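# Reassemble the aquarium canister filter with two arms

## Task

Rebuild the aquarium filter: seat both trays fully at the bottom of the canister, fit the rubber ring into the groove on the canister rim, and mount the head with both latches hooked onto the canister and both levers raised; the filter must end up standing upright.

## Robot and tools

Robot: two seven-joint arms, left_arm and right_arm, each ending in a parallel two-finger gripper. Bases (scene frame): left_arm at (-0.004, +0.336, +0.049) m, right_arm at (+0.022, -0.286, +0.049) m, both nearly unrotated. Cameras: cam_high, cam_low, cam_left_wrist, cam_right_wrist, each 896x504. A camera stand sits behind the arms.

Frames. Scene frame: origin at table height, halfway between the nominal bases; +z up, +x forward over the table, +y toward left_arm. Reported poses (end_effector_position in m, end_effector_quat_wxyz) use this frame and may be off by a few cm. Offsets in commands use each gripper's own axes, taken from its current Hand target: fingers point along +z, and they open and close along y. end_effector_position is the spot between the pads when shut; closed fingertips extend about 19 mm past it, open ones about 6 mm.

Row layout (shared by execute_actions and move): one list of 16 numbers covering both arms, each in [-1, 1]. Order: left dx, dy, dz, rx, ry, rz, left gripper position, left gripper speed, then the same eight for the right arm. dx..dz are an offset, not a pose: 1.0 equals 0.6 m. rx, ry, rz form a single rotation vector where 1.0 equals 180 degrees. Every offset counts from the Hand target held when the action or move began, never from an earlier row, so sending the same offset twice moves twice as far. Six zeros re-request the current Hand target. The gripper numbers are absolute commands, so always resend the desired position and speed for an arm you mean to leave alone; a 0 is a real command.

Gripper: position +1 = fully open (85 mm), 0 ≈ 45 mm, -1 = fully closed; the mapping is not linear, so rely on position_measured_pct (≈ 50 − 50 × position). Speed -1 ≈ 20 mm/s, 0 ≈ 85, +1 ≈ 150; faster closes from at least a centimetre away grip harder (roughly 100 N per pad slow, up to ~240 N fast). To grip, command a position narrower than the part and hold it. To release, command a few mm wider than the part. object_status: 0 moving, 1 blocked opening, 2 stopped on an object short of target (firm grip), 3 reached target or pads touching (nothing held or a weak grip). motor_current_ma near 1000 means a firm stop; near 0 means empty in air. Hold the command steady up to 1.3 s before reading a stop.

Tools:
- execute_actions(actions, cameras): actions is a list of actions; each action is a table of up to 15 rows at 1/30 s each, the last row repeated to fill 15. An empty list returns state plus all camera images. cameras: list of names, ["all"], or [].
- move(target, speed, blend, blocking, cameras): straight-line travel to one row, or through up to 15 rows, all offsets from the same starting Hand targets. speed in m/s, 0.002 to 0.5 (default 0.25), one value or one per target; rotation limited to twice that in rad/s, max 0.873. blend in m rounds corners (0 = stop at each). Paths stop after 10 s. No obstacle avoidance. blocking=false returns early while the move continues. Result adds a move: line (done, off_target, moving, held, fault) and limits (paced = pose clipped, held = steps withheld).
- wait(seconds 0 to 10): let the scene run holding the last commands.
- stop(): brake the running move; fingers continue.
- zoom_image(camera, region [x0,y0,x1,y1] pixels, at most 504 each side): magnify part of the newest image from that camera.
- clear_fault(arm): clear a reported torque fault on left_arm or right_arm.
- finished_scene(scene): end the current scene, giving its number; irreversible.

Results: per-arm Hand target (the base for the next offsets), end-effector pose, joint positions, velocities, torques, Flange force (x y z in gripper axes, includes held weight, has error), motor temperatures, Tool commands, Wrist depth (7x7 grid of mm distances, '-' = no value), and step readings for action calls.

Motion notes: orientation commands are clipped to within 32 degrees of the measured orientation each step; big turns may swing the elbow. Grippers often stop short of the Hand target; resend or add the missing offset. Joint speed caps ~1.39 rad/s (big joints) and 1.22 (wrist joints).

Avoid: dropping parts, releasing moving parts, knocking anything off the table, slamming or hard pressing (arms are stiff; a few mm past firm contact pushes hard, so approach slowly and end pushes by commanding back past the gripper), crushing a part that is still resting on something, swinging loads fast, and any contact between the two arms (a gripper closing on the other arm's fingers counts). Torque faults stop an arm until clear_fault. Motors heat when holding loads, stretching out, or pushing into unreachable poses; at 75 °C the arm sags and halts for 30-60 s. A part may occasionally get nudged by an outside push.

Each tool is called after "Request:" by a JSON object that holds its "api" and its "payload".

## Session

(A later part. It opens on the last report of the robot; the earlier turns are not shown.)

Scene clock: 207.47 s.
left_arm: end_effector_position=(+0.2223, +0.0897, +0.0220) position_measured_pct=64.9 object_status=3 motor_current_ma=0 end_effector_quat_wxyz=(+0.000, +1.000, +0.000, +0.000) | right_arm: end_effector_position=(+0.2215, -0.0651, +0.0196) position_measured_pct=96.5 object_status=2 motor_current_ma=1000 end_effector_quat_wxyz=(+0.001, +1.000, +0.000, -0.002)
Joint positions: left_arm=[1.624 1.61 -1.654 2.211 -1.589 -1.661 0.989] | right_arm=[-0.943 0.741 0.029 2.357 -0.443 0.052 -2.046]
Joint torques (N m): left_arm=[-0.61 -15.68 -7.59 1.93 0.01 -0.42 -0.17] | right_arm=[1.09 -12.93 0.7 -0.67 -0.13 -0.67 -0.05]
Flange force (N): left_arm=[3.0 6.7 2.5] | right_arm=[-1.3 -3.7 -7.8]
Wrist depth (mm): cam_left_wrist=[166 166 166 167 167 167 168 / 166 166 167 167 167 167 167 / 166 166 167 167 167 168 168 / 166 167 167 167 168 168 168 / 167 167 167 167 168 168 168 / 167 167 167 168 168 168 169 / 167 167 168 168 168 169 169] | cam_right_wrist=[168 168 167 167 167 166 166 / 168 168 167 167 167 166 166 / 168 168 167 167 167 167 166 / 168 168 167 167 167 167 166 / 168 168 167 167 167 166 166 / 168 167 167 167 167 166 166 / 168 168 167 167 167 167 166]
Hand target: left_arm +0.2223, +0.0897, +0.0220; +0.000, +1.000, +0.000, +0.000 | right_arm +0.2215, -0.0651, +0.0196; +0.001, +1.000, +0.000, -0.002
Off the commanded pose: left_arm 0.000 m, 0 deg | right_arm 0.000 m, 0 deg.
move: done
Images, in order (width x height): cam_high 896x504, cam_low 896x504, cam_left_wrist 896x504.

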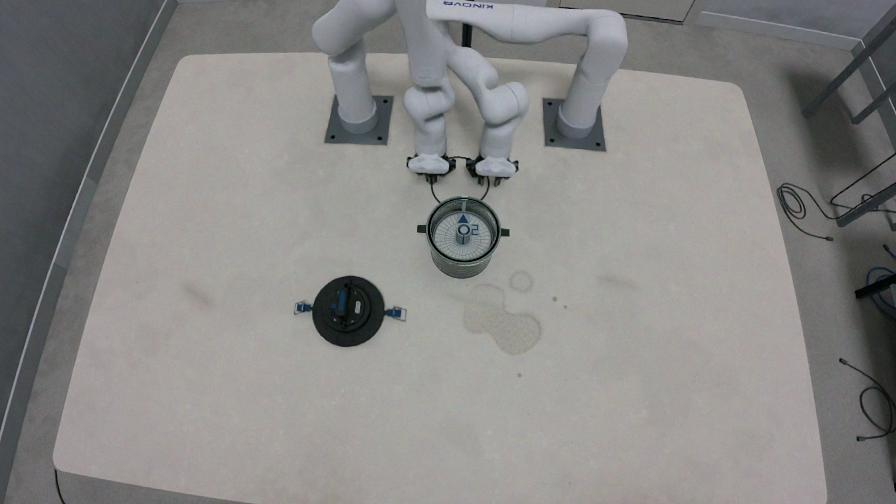

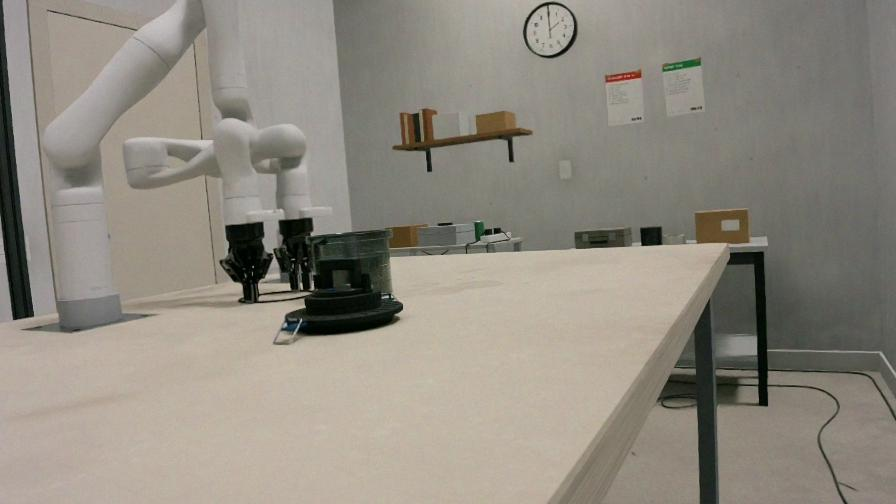

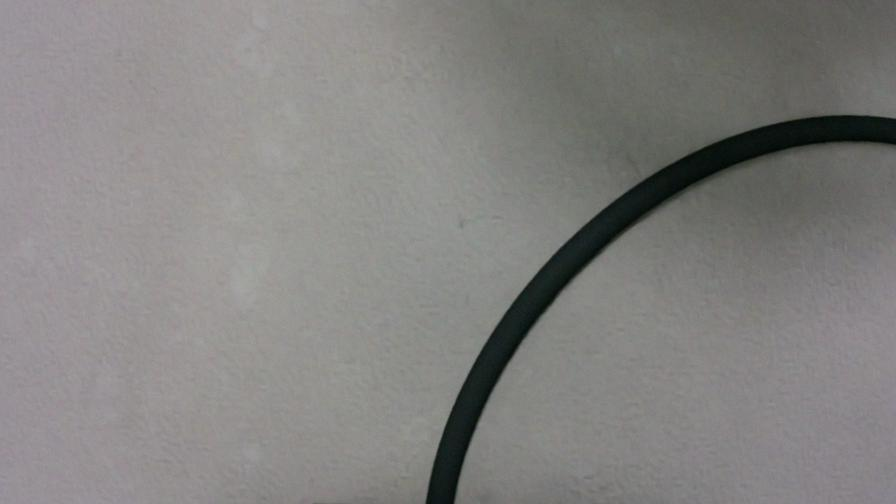

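Request:
{"api": "move", "payload": {"target": [0,0,0,0,0,0,-1,-1,0,0,0,0,0,0,-1,-1]}}

Request:
{"api": "wait", "payload": {"seconds": 1, "cameras": ["cam_high","cam_low"]}}

Request:
{"api": "zoom_image", "payload": {"camera": "cam_high", "region": [400, 110, 530, 230]}}

Request:
{"api": "zoom_image", "payload": {"camera": "cam_low", "region": [220, 200, 360, 310]}}

Scene clock: 210.50 s.
left_arm: end_effector_position=(+0.2223, +0.0897, +0.0220) position_measured_pct=98.3 object_status=0 motor_current_ma=1000 end_effector_quat_wxyz=(+0.000, +1.000, +0.000, +0.000) | right_arm: end_effector_position=(+0.2215, -0.0651, +0.0196) position_measured_pct=96.5 object_status=2 motor_current_ma=1000 end_effector_quat_wxyz=(+0.001, +1.000, +0.000, -0.002)
Joint positions: left_arm=[1.624 1.61 -1.654 2.211 -1.589 -1.661 0.989] | right_arm=[-0.943 0.741 0.029 2.357 -0.443 0.052 -2.046]
Joint torques (N m): left_arm=[-1.18 -11.27 -3.67 1.11 1.02 0.35 -0.19] | right_arm=[1.05 -12.88 0.69 -0.68 -0.11 -0.68 -0.05]
Flange force (N): left_arm=[-0.7 5.3 -17.9] | right_arm=[-1.3 -3.6 -7.9]
Wrist depth (mm): cam_left_wrist=[166 166 167 167 167 168 168 / 166 167 167 167 167 168 168 / 166 167 167 167 168 168 168 / 167 167 167 168 168 168 169 / 167 167 168 168 168 168 169 / 167 167 168 168 168 169 169 / 167 168 168 168 169 169 169] | cam_right_wrist=[168 168 167 167 167 167 166 / 168 167 167 167 167 166 166 / 168 168 167 167 167 166 166 / 168 168 167 167 167 167 166 / 168 168 167 167 167 166 166 / 168 168 167 167 167 167 166 / 168 168 167 167 167 166 166]
Hand target: left_arm +0.2223, +0.0897, +0.0220; +0.000, +1.000, +0.000, +0.000 | right_arm +0.2215, -0.0651, +0.0196; +0.001, +1.000, +0.000, -0.002
Off the commanded pose: left_arm 0.000 m, 0 deg | right_arm 0.000 m, 0 deg.
move: done

Scene clock: 211.50 s.
left_arm: end_effector_position=(+0.2223, +0.0897, +0.0220) position_measured_pct=98.3 object_status=3 motor_current_ma=930 end_effector_quat_wxyz=(+0.000, +1.000, +0.000, +0.000) | right_arm: end_effector_position=(+0.2215, -0.0651, +0.0196) position_measured_pct=96.5 object_status=2 motor_current_ma=1000 end_effector_quat_wxyz=(+0.001, +1.000, +0.000, -0.002)
Joint positions: left_arm=[1.624 1.61 -1.654 2.211 -1.589 -1.661 0.989] | right_arm=[-0.943 0.741 0.029 2.357 -0.443 0.052 -2.046]
Joint torques (N m): left_arm=[-1.18 -11.25 -3.67 1.12 1.07 0.32 -0.18] | right_arm=[1.04 -12.88 0.71 -0.7 -0.1 -0.64 -0.04]
Flange force (N): left_arm=[-0.7 5.3 -18.0] | right_arm=[-1.4 -3.4 -7.7]
Wrist depth (mm): cam_left_wrist=[166 166 167 167 167 167 168 / 166 167 167 167 167 168 168 / 166 167 167 167 168 168 168 / 166 167 167 168 168 168 169 / 167 167 167 168 168 168 169 / 167 167 168 168 168 169 169 / 167 168 168 168 168 169 169] | cam_right_wrist=[168 168 168 167 167 166 166 / 168 168 168 167 167 166 166 / 168 168 167 167 167 167 166 / 168 168 167 167 167 167 166 / 168 168 167 167 167 166 166 / 168 168 167 167 167 167 166 / 168 168 168 167 167 166 166]
Hand target: left_arm +0.2223, +0.0897, +0.0220; +0.000, +1.000, +0.000, +0.000 | right_arm +0.2215, -0.0651, +0.0196; +0.001, +1.000, +0.000, -0.002
Tool commands: left_gripper/position=-1.0 left_gripper/speed=-1.0 right_gripper/position=-1.0 right_gripper/speed=-1.0
Off the commanded pose: left_arm 0.000 m, 0 deg | right_arm 0.000 m, 0 deg.
wait: 1.00 s; at rest by 0.17 s
Images, in order (width x height): cam_high 896x504, cam_low 896x504.

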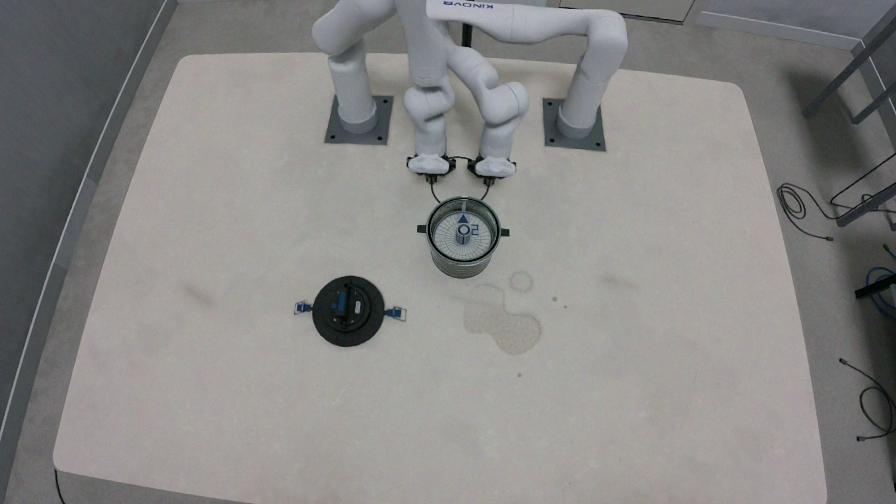

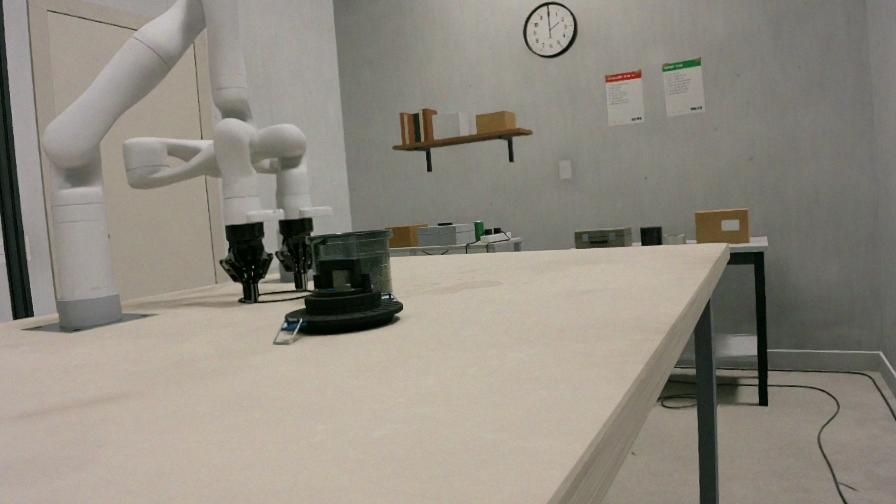

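Scaled by 3.877 from the camera's 896x504 image, which has a finer 1280x720 frame.

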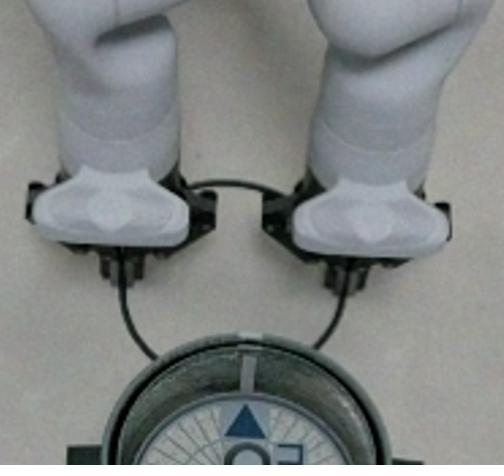

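Scaled by 3.600 from the camera's 896x504 image, which has a finer 1280x720 frame.

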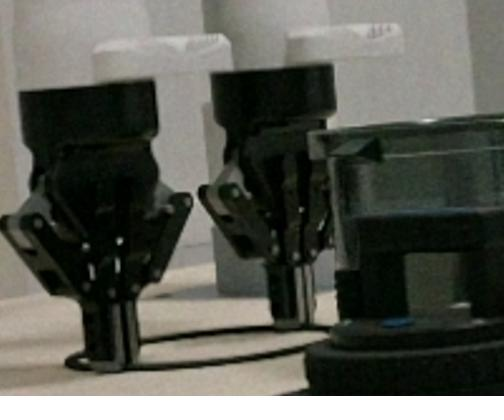

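Request:
{"api": "move", "payload": {"target": [[0,0,0,0,0,0,-0.3,0,0,0,0,0,0,0,-1,-1],[0,0,0.005,0,0,0,-0.3,0,0,0,0,0,0,0,-1,-1],[0,0,0.005,0,0,0,-1,-1,0,0,0,0,0,0,-1,-1]], "speed": [0.02,0.02,0.02]}}

Request:
{"api": "wait", "payload": {"seconds": 1}}

Scene clock: 215.63 s.
left_arm: end_effector_position=(+0.2223, +0.0897, +0.0190) position_measured_pct=96.1 object_status=0 motor_current_ma=1000 end_effector_quat_wxyz=(+0.000, +1.000, +0.000, +0.000) | right_arm: end_effector_position=(+0.2215, -0.0651, +0.0196) position_measured_pct=96.5 object_status=2 motor_current_ma=1000 end_effector_quat_wxyz=(+0.001, +1.000, +0.000, -0.002)
Joint positions: left_arm=[1.624 1.615 -1.647 2.211 -1.581 -1.659 0.99] | right_arm=[-0.943 0.741 0.029 2.357 -0.443 0.052 -2.046]
Joint torques (N m): left_arm=[0.92 -6.87 3.83 0.32 2.23 -1.73 -0.17] | right_arm=[1 -12.97 0.64 -0.77 -0.09 -0.68 -0.04]
Flange force (N): left_arm=[2.4 -0.7 -45.2] | right_arm=[-1.3 -3.4 -7.7]
Wrist depth (mm): cam_left_wrist=[- - - 165 165 165 166 / - - 165 165 165 166 166 / - - 165 165 165 166 166 / - 164 165 165 166 166 166 / - 165 165 165 166 166 166 / 165 165 165 166 166 166 167 / 165 165 166 166 166 166 167] | cam_right_wrist=[168 168 167 167 167 166 166 / 168 168 167 167 167 167 166 / 168 168 167 167 167 167 166 / 168 168 168 167 167 166 166 / 168 168 167 167 167 167 166 / 168 168 167 167 167 166 166 / 168 168 167 167 167 167 166]
Hand target: left_arm +0.2223, +0.0897, +0.0190; +0.000, +1.000, +0.000, +0.000 | right_arm +0.2215, -0.0651, +0.0196; +0.001, +1.000, +0.000, -0.002
Off the commanded pose: left_arm 0.000 m, 0 deg | right_arm 0.000 m, 0 deg.
move: done

Scene clock: 216.63 s.
left_arm: end_effector_position=(+0.2223, +0.0897, +0.0190) position_measured_pct=96.1 object_status=2 motor_current_ma=1000 end_effector_quat_wxyz=(+0.000, +1.000, +0.000, +0.000) | right_arm: end_effector_position=(+0.2215, -0.0651, +0.0196) position_measured_pct=96.5 object_status=2 motor_current_ma=1000 end_effector_quat_wxyz=(+0.001, +1.000, +0.000, -0.002)
Joint positions: left_arm=[1.624 1.615 -1.647 2.211 -1.581 -1.659 0.99] | right_arm=[-0.943 0.741 0.029 2.357 -0.443 0.052 -2.046]
Joint torques (N m): left_arm=[0.88 -6.84 4.02 0.41 2.22 -1.74 -0.18] | right_arm=[1.06 -12.93 0.76 -0.74 -0.12 -0.64 -0.03]
Flange force (N): left_arm=[2.5 -0.4 -45.6] | right_arm=[-1.6 -3.3 -7.5]
Wrist depth (mm): cam_left_wrist=[- - - 165 165 165 166 / - - 165 165 165 165 166 / - - 164 165 165 166 166 / - 165 165 165 166 166 166 / - 165 165 165 166 166 166 / 165 165 165 165 166 166 166 / 165 165 165 166 166 167 167] | cam_right_wrist=[168 168 167 167 167 166 166 / 168 168 167 167 167 166 166 / 168 168 167 167 167 166 166 / 168 168 167 167 167 166 166 / 168 168 167 167 167 166 166 / 168 167 167 167 167 166 166 / 168 168 167 167 167 166 166]
Hand target: left_arm +0.2223, +0.0897, +0.0190; +0.000, +1.000, +0.000, +0.000 | right_arm +0.2215, -0.0651, +0.0196; +0.001, +1.000, +0.000, -0.002
Tool commands: left_gripper/position=-1.0 left_gripper/speed=-1.0 right_gripper/position=-1.0 right_gripper/speed=-1.0
Off the commanded pose: left_arm 0.000 m, 0 deg | right_arm 0.000 m, 0 deg.
wait: 1.00 s; at rest by 0.17 s

Request:
{"api": "move", "payload": {"target": [[0,0,-0.03,0,0,0,-1,-1,0,0,-0.03,0,0,0,-1,-1],[0,0,-0.28,0,0,0,-1,-1,0,0,-0.28,0,0,0,-1,-1]], "speed": [0.03,0.08], "cameras": ["all"]}}

Request:
{"api": "zoom_image", "payload": {"camera": "cam_high", "region": [400, 90, 530, 210]}}

Request:
{"api": "zoom_image", "payload": {"camera": "cam_low", "region": [200, 100, 360, 250]}}

Scene clock: 220.57 s.
left_arm: end_effector_position=(+0.2224, +0.0897, +0.1870) position_measured_pct=96.1 object_status=2 motor_current_ma=1000 end_effector_quat_wxyz=(+0.000, +1.000, +0.000, +0.000) | right_arm: end_effector_position=(+0.2222, -0.0649, +0.1876) position_measured_pct=96.5 object_status=2 motor_current_ma=1000 end_effector_quat_wxyz=(+0.001, +1.000, +0.000, -0.002)
Joint positions: left_arm=[1.639 1.297 -1.976 2.089 -2.017 -1.769 1.024] | right_arm=[-1.269 0.256 0.421 2.23 -0.167 0.688 -2.297]
Joint torques (N m): left_arm=[-0.61 -15.27 -7.5 -1.66 0.03 -0.4 -0.18] | right_arm=[1.09 -9.76 1.18 -4.6 -0.1 0.04 -0.08]
Flange force (N): left_arm=[3.1 6.3 -1.2] | right_arm=[-1.2 -3.4 -2.9]
Wrist depth (mm): cam_left_wrist=[328 330 331 331 331 321 333 / 329 330 330 331 332 333 333 / 330 331 331 331 332 333 334 / 331 331 331 332 333 334 334 / 330 332 332 332 333 334 335 / 331 332 333 333 333 334 335 / 332 332 333 334 334 336 335] | cam_right_wrist=[216 216 326 337 335 335 333 / 337 337 336 336 335 335 334 / 337 337 337 336 336 334 334 / 338 336 336 336 335 335 334 / 337 337 336 336 335 335 334 / 337 337 336 336 335 334 334 / 338 336 336 335 335 334 333]
Hand target: left_arm +0.2224, +0.0897, +0.1870; +0.000, +1.000, +0.000, +0.000 | right_arm +0.2222, -0.0649, +0.1876; +0.001, +1.000, +0.000, -0.002
Off the commanded pose: left_arm 0.000 m, 0 deg | right_arm 0.000 m, 0 deg.
move: done

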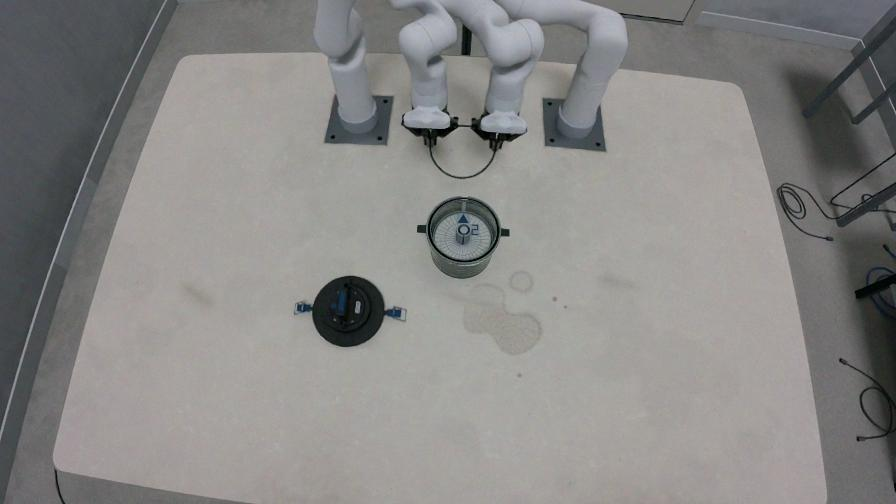

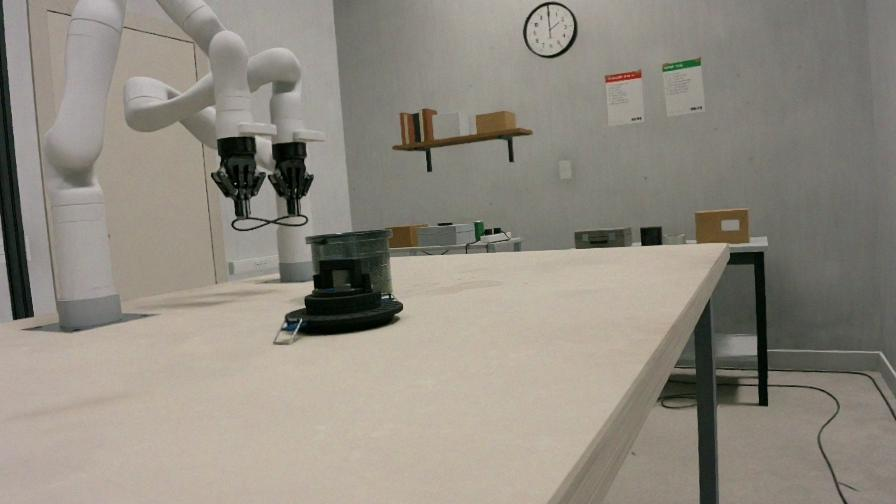

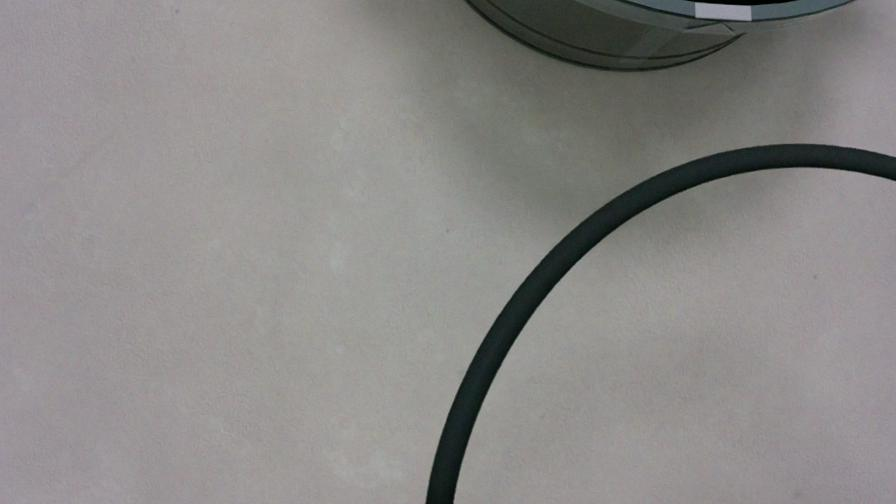

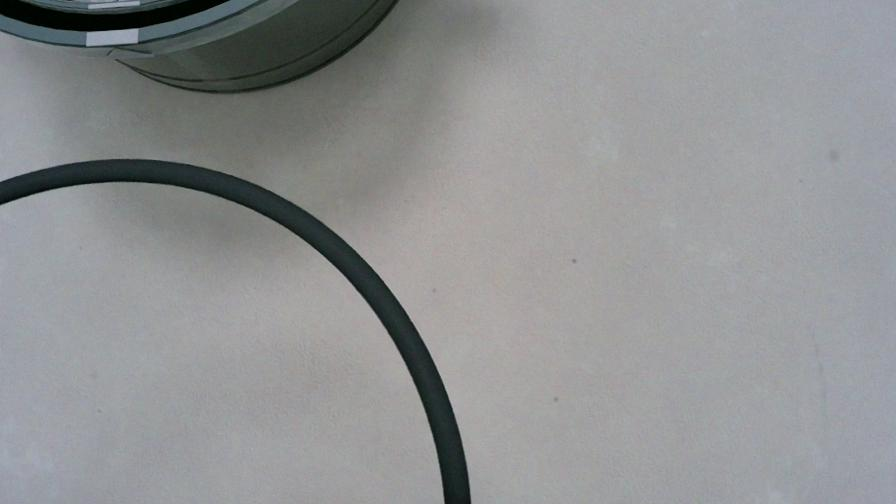

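Scaled by 3.877 from the camera's 896x504 image, which has a finer 1280x720 frame.

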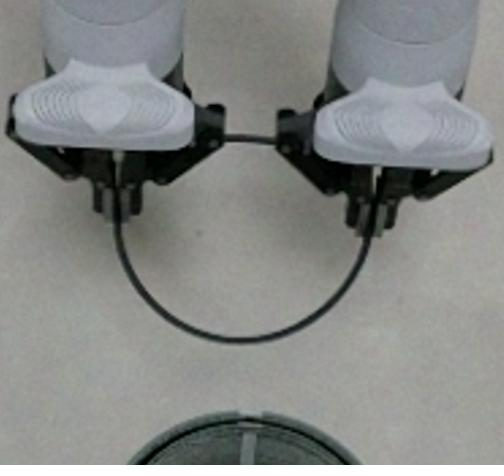

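Scaled by 3.150 from the camera's 896x504 image, which has a finer 1280x720 frame.

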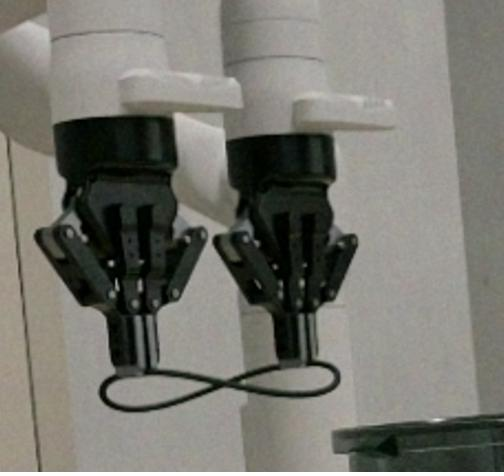

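Request:
{"api": "move", "payload": {"target": [0.322,-0.0137,0,0,0,0,-1,-1,0.3225,-0.0208,0,0,0,0,-1,-1], "speed": 0.1, "cameras": ["all"]}}

Request:
{"api": "zoom_image", "payload": {"camera": "cam_high", "region": [400, 130, 530, 270]}}

Request:
{"api": "zoom_image", "payload": {"camera": "cam_low", "region": [250, 120, 450, 300]}}

Scene clock: 226.93 s.
left_arm: end_effector_position=(+0.4156, +0.0979, +0.1869) position_measured_pct=96.1 object_status=2 motor_current_ma=1000 end_effector_quat_wxyz=(+0.000, +1.000, +0.000, +0.000) | right_arm: end_effector_position=(+0.4157, -0.0524, +0.1868) position_measured_pct=96.5 object_status=2 motor_current_ma=1000 end_effector_quat_wxyz=(+0.001, +1.000, +0.000, -0.002)
Joint positions: left_arm=[1.176 1.297 -1.788 1.604 -1.857 -1.771 1.088] | right_arm=[-0.865 0.564 0.409 1.729 -0.274 0.909 -1.91]
Joint torques (N m): left_arm=[-0.62 -19.66 -8.85 -0.44 -0.04 -0.39 -0.17] | right_arm=[1.15 -16.57 2.42 -5.91 -0.09 0.01 -0.05]
Flange force (N): left_arm=[5.6 5.0 -0.6] | right_arm=[0.4 -3.0 -2.2]
Wrist depth (mm): cam_left_wrist=[328 329 329 331 332 332 333 / 329 330 330 331 332 332 333 / 330 331 331 331 211 184 208 / 330 330 330 332 211 261 262 / 331 331 331 211 261 261 262 / 331 331 332 261 261 247 262 / 331 332 217 261 261 212 262] | cam_right_wrist=[337 336 336 336 335 334 312 / 337 336 335 335 334 335 312 / 211 210 335 334 335 333 333 / 336 264 179 335 335 334 333 / 264 264 263 210 335 335 333 / 265 263 263 262 334 334 333 / 265 213 263 262 218 333 334]
Hand target: left_arm +0.4156, +0.0979, +0.1869; +0.000, +1.000, +0.000, +0.000 | right_arm +0.4157, -0.0524, +0.1868; +0.001, +1.000, +0.000, -0.002
Off the commanded pose: left_arm 0.000 m, 0 deg | right_arm 0.000 m, 0 deg.
move: done

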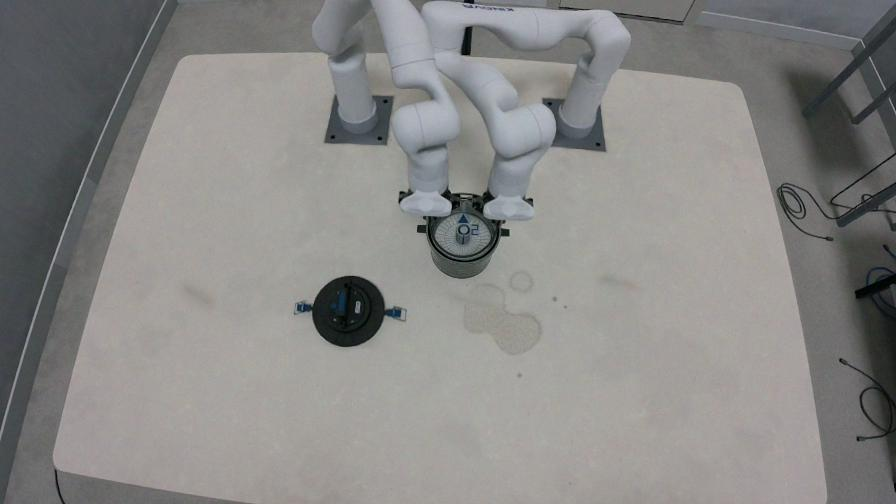

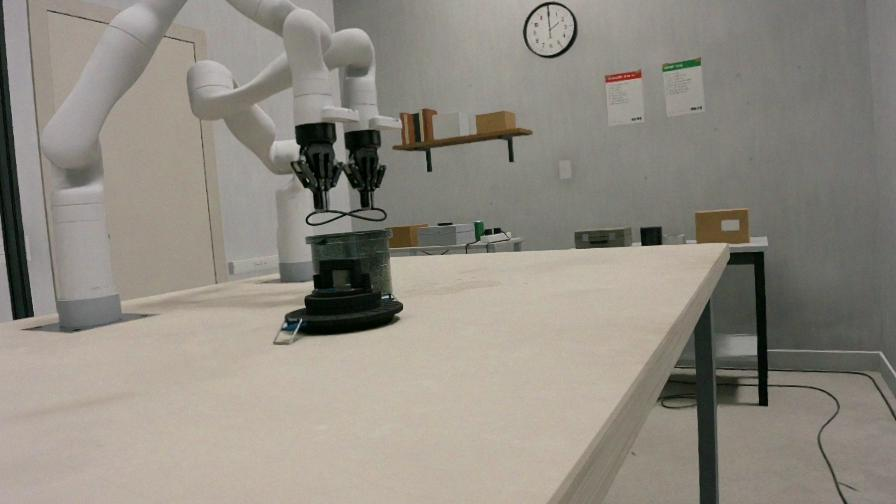

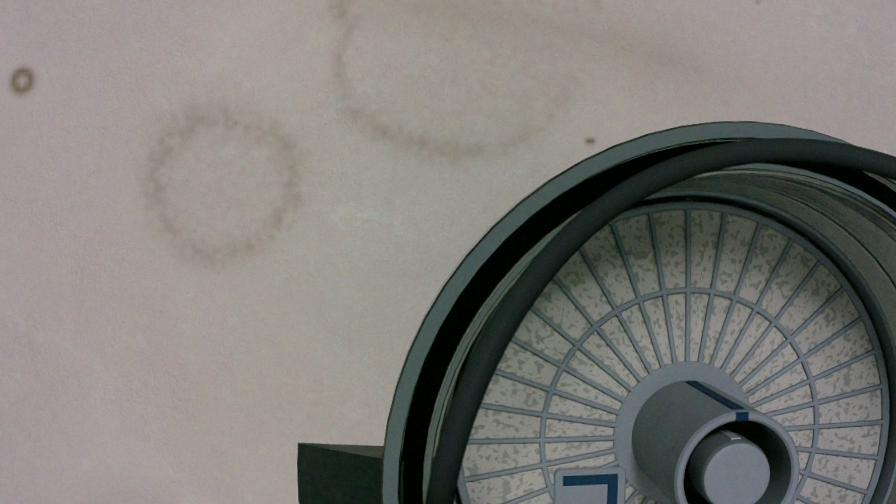

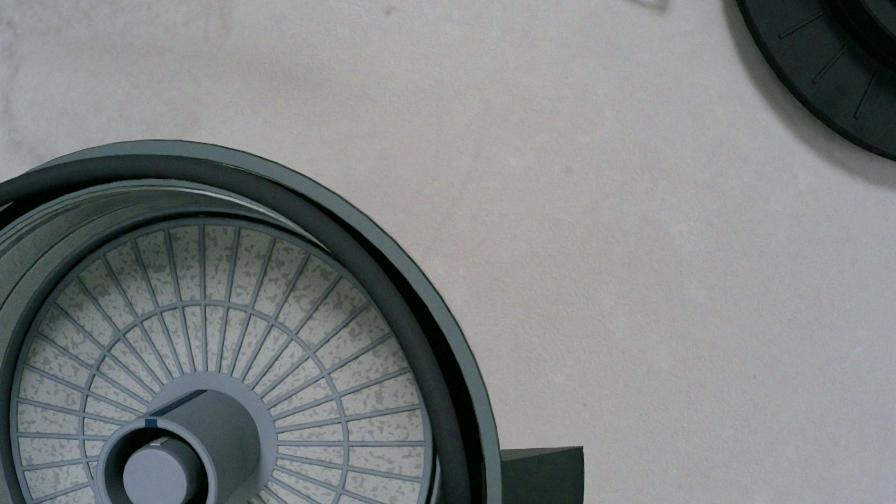

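Scaled by 3.600 from the camera's 896x504 image, which has a finer 1280x720 frame.

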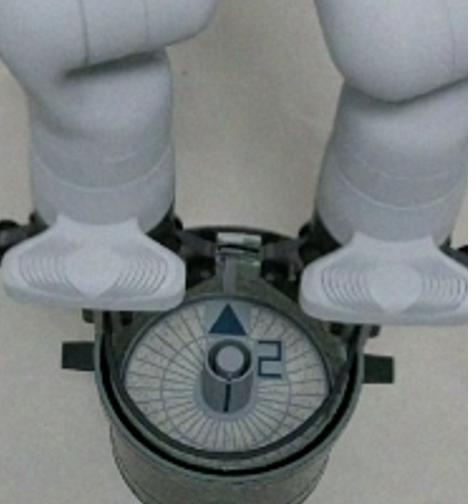

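Scaled by 2.520 from the camera's 896x504 image, which has a finer 1280x720 frame.

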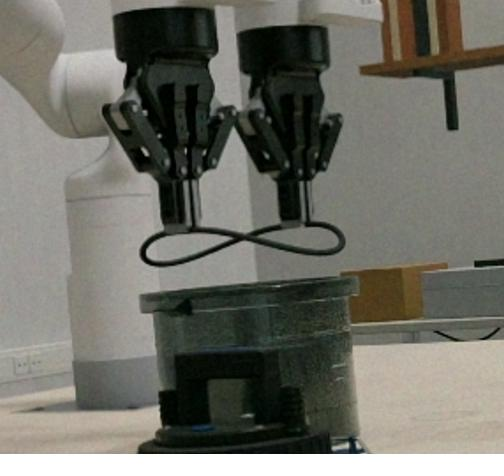

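Request:
{"api": "move", "payload": {"target": [[0,-0.0045,0.045,0,0,0,-1,-1,0,0.001,0.045,0,0,0,-1,-1],[0,-0.0068,0.0675,0,0,0,-1,-1,0,0.0033,0.0675,0,0,0,-1,-1]], "speed": [0.06,0.03], "cameras": ["all"]}}

Request:
{"api": "zoom_image", "payload": {"camera": "cam_low", "region": [280, 120, 430, 270]}}

Request:
{"api": "zoom_image", "payload": {"camera": "cam_high", "region": [400, 150, 530, 280]}}

Scene clock: 230.70 s.
left_arm: end_effector_position=(+0.4156, +0.1020, +0.1464) position_measured_pct=96.1 object_status=2 motor_current_ma=1000 end_effector_quat_wxyz=(+0.000, +1.000, +0.000, +0.000) | right_arm: end_effector_position=(+0.4155, -0.0544, +0.1463) position_measured_pct=96.5 object_status=2 motor_current_ma=1000 end_effector_quat_wxyz=(+0.001, +1.000, +0.000, -0.002)
Joint positions: left_arm=[1.175 1.358 -1.744 1.655 -1.8 -1.722 1.059] | right_arm=[-0.841 0.627 0.379 1.777 -0.309 0.8 -1.876]
Joint torques (N m): left_arm=[-0.53 -19.68 -8.93 0.07 0.02 -0.44 -0.16] | right_arm=[1.11 -17.07 2.48 -5.2 -0.1 0.04 -0.08]
Flange force (N): left_arm=[5.8 4.8 -0.1] | right_arm=[0.7 -3.0 -1.9]
Wrist depth (mm): cam_left_wrist=[288 289 290 291 291 291 292 / 289 289 290 291 292 291 293 / 290 289 291 291 292 220 221 / 289 290 291 291 - 220 221 / 290 291 291 241 220 220 221 / 291 291 291 - 220 221 221 / 291 291 292 292 221 204 176] | cam_right_wrist=[296 295 295 295 295 293 271 / 296 296 295 294 294 293 293 / 170 170 295 295 295 293 292 / 223 223 168 294 294 293 292 / 224 223 223 295 294 294 293 / 224 222 223 169 294 294 292 / 174 205 223 294 293 294 293]
Hand target: left_arm +0.4156, +0.1020, +0.1464; +0.000, +1.000, +0.000, +0.000 | right_arm +0.4155, -0.0544, +0.1463; +0.001, +1.000, +0.000, -0.002
Off the commanded pose: left_arm 0.000 m, 0 deg | right_arm 0.000 m, 0 deg.
move: done

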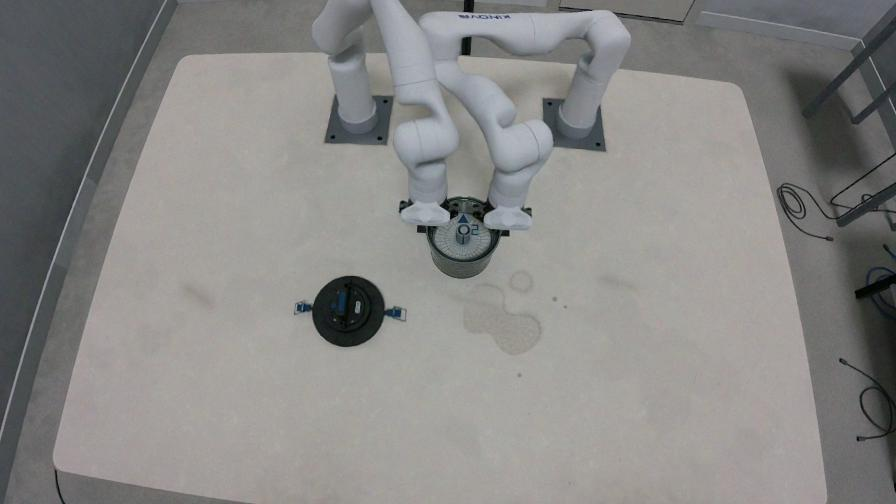

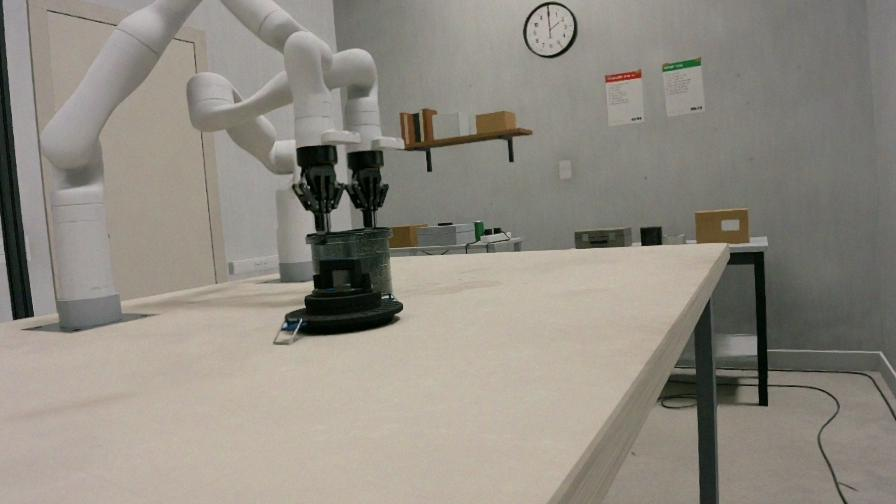

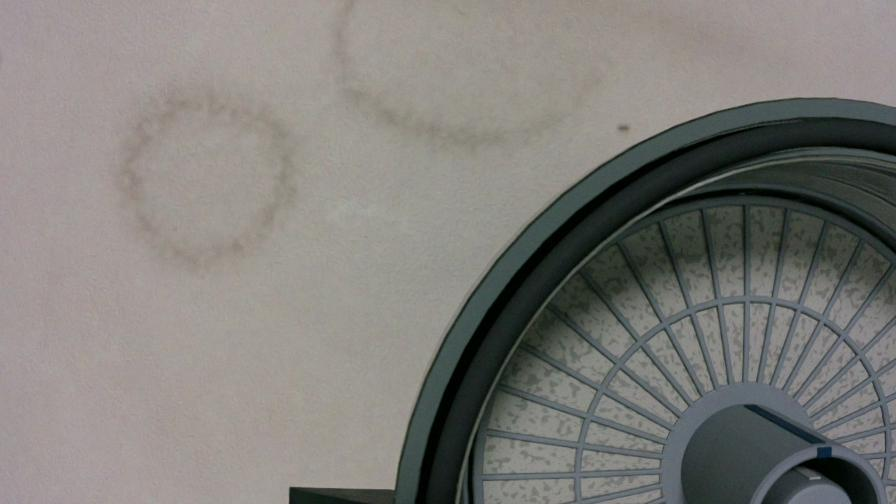

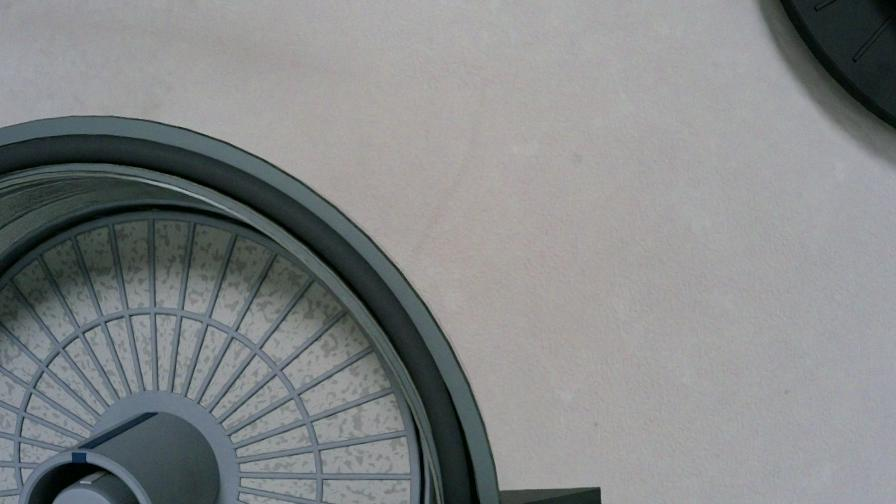

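Scaled by 3.360 from the camera's 896x504 image, which has a finer 1280x720 frame.

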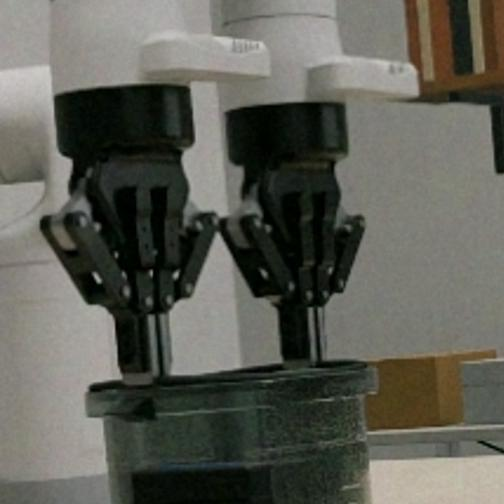

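Scaled by 3.877 from the camera's 896x504 image, which has a finer 1280x720 frame.

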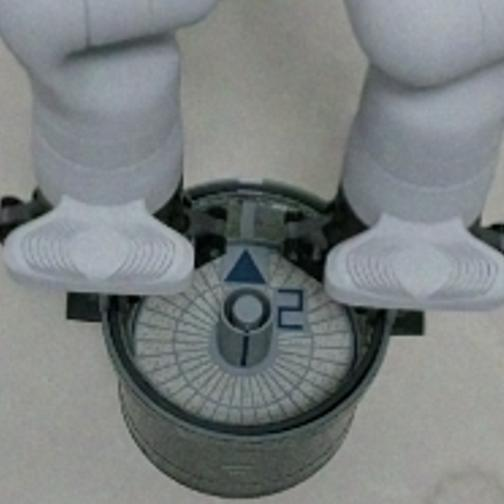

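Request:
{"api": "move", "payload": {"target": [0,0,0.003,0,0,0,-1,-1,0,0,0.003,0,0,0,-1,-1], "speed": 0.02}}

Request:
{"api": "move", "payload": {"target": [0,0,0.002,0,0,0,-1,-1,0,0,0.002,0,0,0,-1,-1], "speed": 0.02}}

Scene clock: 235.60 s.
left_arm: end_effector_position=(+0.4156, +0.1019, +0.1447) position_measured_pct=96.1 object_status=2 motor_current_ma=1000 end_effector_quat_wxyz=(+0.000, +1.000, +0.000, +0.000) | right_arm: end_effector_position=(+0.4155, -0.0544, +0.1445) position_measured_pct=96.5 object_status=2 motor_current_ma=1000 end_effector_quat_wxyz=(+0.001, +1.000, +0.000, -0.002)
Joint positions: left_arm=[1.175 1.361 -1.742 1.657 -1.797 -1.72 1.059] | right_arm=[-0.84 0.63 0.378 1.779 -0.31 0.795 -1.875]
Joint torques (N m): left_arm=[-0.96 -13.59 -4.35 0.5 0.92 0.32 -0.17] | right_arm=[1.12 -17.03 2.47 -5.11 -0.07 0.05 -0.05]
Flange force (N): left_arm=[2.4 3.9 -17.5] | right_arm=[0.7 -3.2 -2.1]
Wrist depth (mm): cam_left_wrist=[287 288 289 289 291 291 291 / 288 288 289 290 291 291 292 / 288 289 289 290 290 219 220 / 288 289 290 290 - 219 220 / 289 289 290 241 219 219 220 / 289 291 290 - 220 219 220 / 290 290 291 291 220 205 176] | cam_right_wrist=[294 294 293 293 292 292 269 / 294 294 293 293 291 291 291 / 168 168 293 293 292 291 291 / 222 222 167 292 292 292 290 / 222 222 221 292 292 292 291 / 222 221 221 292 292 292 291 / 174 212 221 292 292 292 291]
Hand target: left_arm +0.4156, +0.1019, +0.1446; +0.000, +1.000, +0.000, +0.000 | right_arm +0.4155, -0.0544, +0.1445; +0.001, +1.000, +0.000, -0.002
Off the commanded pose: left_arm 0.000 m, 0 deg | right_arm 0.000 m, 0 deg.
move: done

Scene clock: 236.30 s.
left_arm: end_effector_position=(+0.4156, +0.1019, +0.1435) position_measured_pct=96.1 object_status=2 motor_current_ma=1000 end_effector_quat_wxyz=(+0.000, +1.000, +0.000, +0.000) | right_arm: end_effector_position=(+0.4155, -0.0544, +0.1433) position_measured_pct=96.5 object_status=2 motor_current_ma=1000 end_effector_quat_wxyz=(+0.001, +1.000, +0.000, -0.002)
Joint positions: left_arm=[1.175 1.363 -1.74 1.658 -1.795 -1.718 1.058] | right_arm=[-0.839 0.632 0.377 1.78 -0.311 0.792 -1.874]
Joint torques (N m): left_arm=[-1.71 -1.12 4.93 0.77 3.54 2.34 -0.25] | right_arm=[1.13 -13.15 1.86 -4.19 -0.18 -0.78 -0.06]
Flange force (N): left_arm=[-6.6 0.8 -54.2] | right_arm=[-1.0 -2.2 -12.2]
Wrist depth (mm): cam_left_wrist=[288 288 288 289 291 290 291 / 288 289 290 290 290 291 292 / 287 289 289 290 290 219 220 / 288 288 289 290 - 220 220 / 289 289 290 241 219 219 220 / 288 290 290 - 219 219 220 / 290 290 290 219 219 205 176] | cam_right_wrist=[293 293 292 292 291 290 268 / 293 292 292 292 291 291 290 / 220 167 292 292 291 291 290 / 221 221 166 292 291 291 290 / 221 220 220 292 291 291 290 / 220 220 220 291 291 290 290 / 174 213 220 291 291 290 290]
Hand target: left_arm +0.4156, +0.1019, +0.1434; +0.000, +1.000, +0.000, +0.000 | right_arm +0.4155, -0.0545, +0.1433; +0.001, +1.000, +0.000, -0.002
Off the commanded pose: left_arm 0.000 m, 0 deg | right_arm 0.000 m, 0 deg.
move: done

Request:
{"api": "move", "payload": {"target": [[0,0,-0.0028,0,0,0,-1,-1,0,0,-0.0008,0,0,0,-1,-1],[0,0,-0.0028,0,0,0,-0.6,0,0,0,-0.0008,0,0,0,-0.6,0],[0,0,-0.1,0,0,0,-0.6,0,0,0,-0.1,0,0,0,-0.6,0]], "speed": [0.02,0.02,0.06], "cameras": ["all"]}}

Request:
{"api": "zoom_image", "payload": {"camera": "cam_low", "region": [290, 200, 410, 290]}}

Scene clock: 239.93 s.
left_arm: end_effector_position=(+0.4156, +0.1020, +0.2034) position_measured_pct=80.1 object_status=3 motor_current_ma=0 end_effector_quat_wxyz=(+0.000, +1.000, +0.000, +0.000) | right_arm: end_effector_position=(+0.4158, -0.0544, +0.2033) position_measured_pct=80.1 object_status=3 motor_current_ma=0 end_effector_quat_wxyz=(+0.001, +1.000, +0.000, -0.002)
Joint positions: left_arm=[1.17 1.271 -1.806 1.59 -1.883 -1.79 1.085] | right_arm=[-0.87 0.538 0.419 1.711 -0.26 0.952 -1.917]
Joint torques (N m): left_arm=[-0.55 -19.55 -8.74 -0.56 0.05 -0.41 -0.21] | right_arm=[1.11 -16.3 2.4 -6.14 -0.06 0.03 -0.01]
Flange force (N): left_arm=[6.0 5.1 -1.1] | right_arm=[0.3 -3.0 -2.2]
Wrist depth (mm): cam_left_wrist=[345 345 347 348 348 348 348 / 344 346 347 348 348 349 349 / 347 347 348 348 228 222 224 / 346 346 349 348 277 278 283 / 347 347 348 228 277 278 279 / 347 348 348 228 278 256 280 / 348 348 348 229 277 233 280] | cam_right_wrist=[353 352 352 351 350 351 319 / 354 353 352 351 351 350 326 / 227 227 352 351 351 351 350 / 281 280 279 351 352 350 349 / 281 281 280 307 351 351 350 / 281 279 280 226 351 350 350 / 281 230 280 231 350 350 349]
Hand target: left_arm +0.4156, +0.1020, +0.2034; +0.000, +1.000, +0.000, +0.000 | right_arm +0.4158, -0.0543, +0.2033; +0.001, +1.000, +0.000, -0.002
Off the commanded pose: left_arm 0.000 m, 0 deg | right_arm 0.000 m, 0 deg.
move: done

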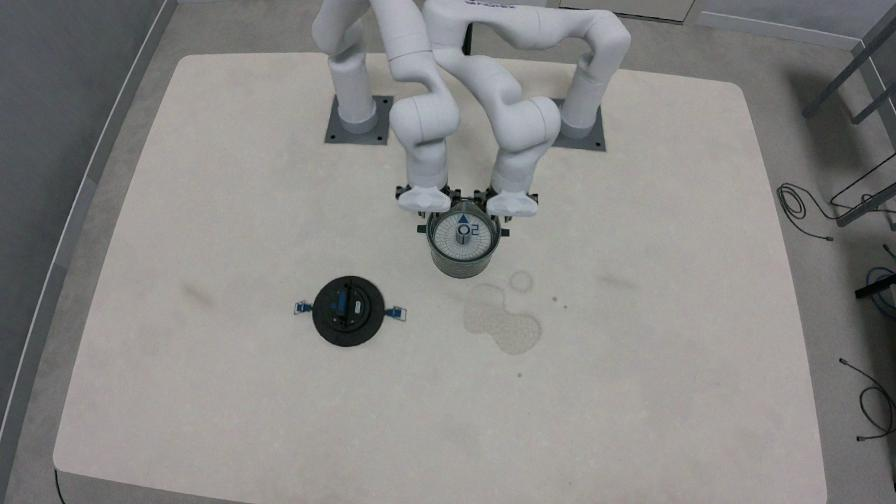

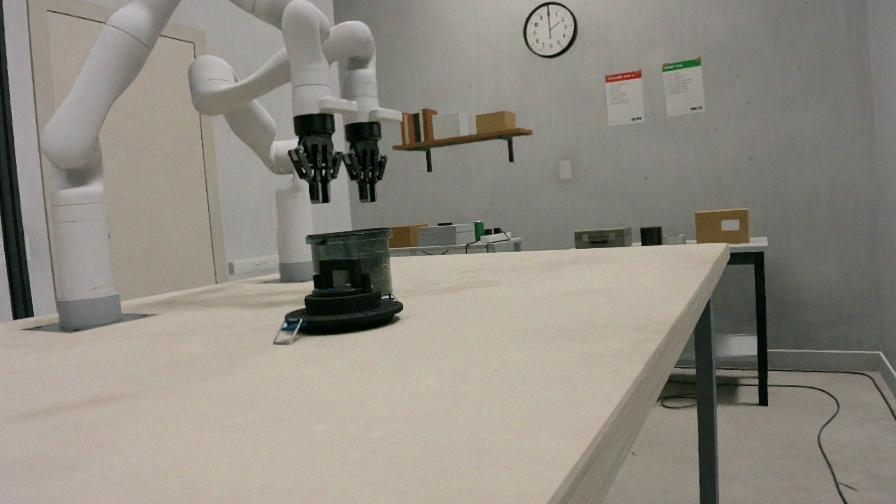

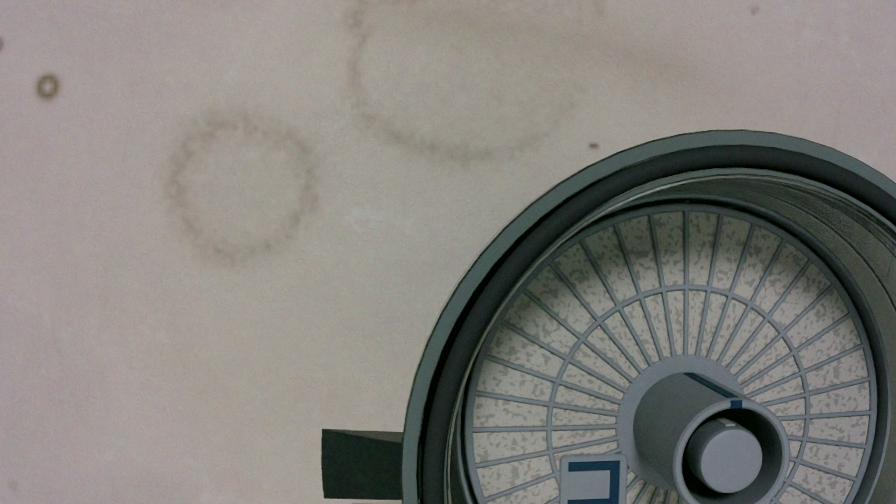

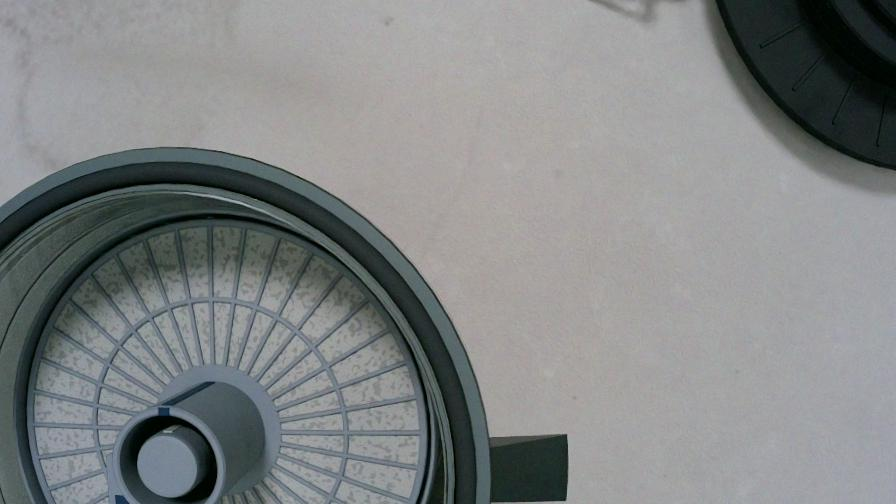

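Scaled by 4.200 from the camera's 896x504 image, which has a finer 1280x720 frame.

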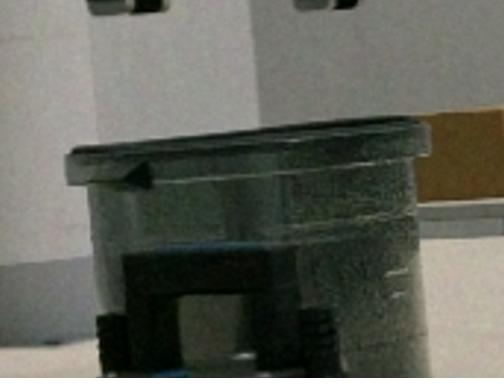

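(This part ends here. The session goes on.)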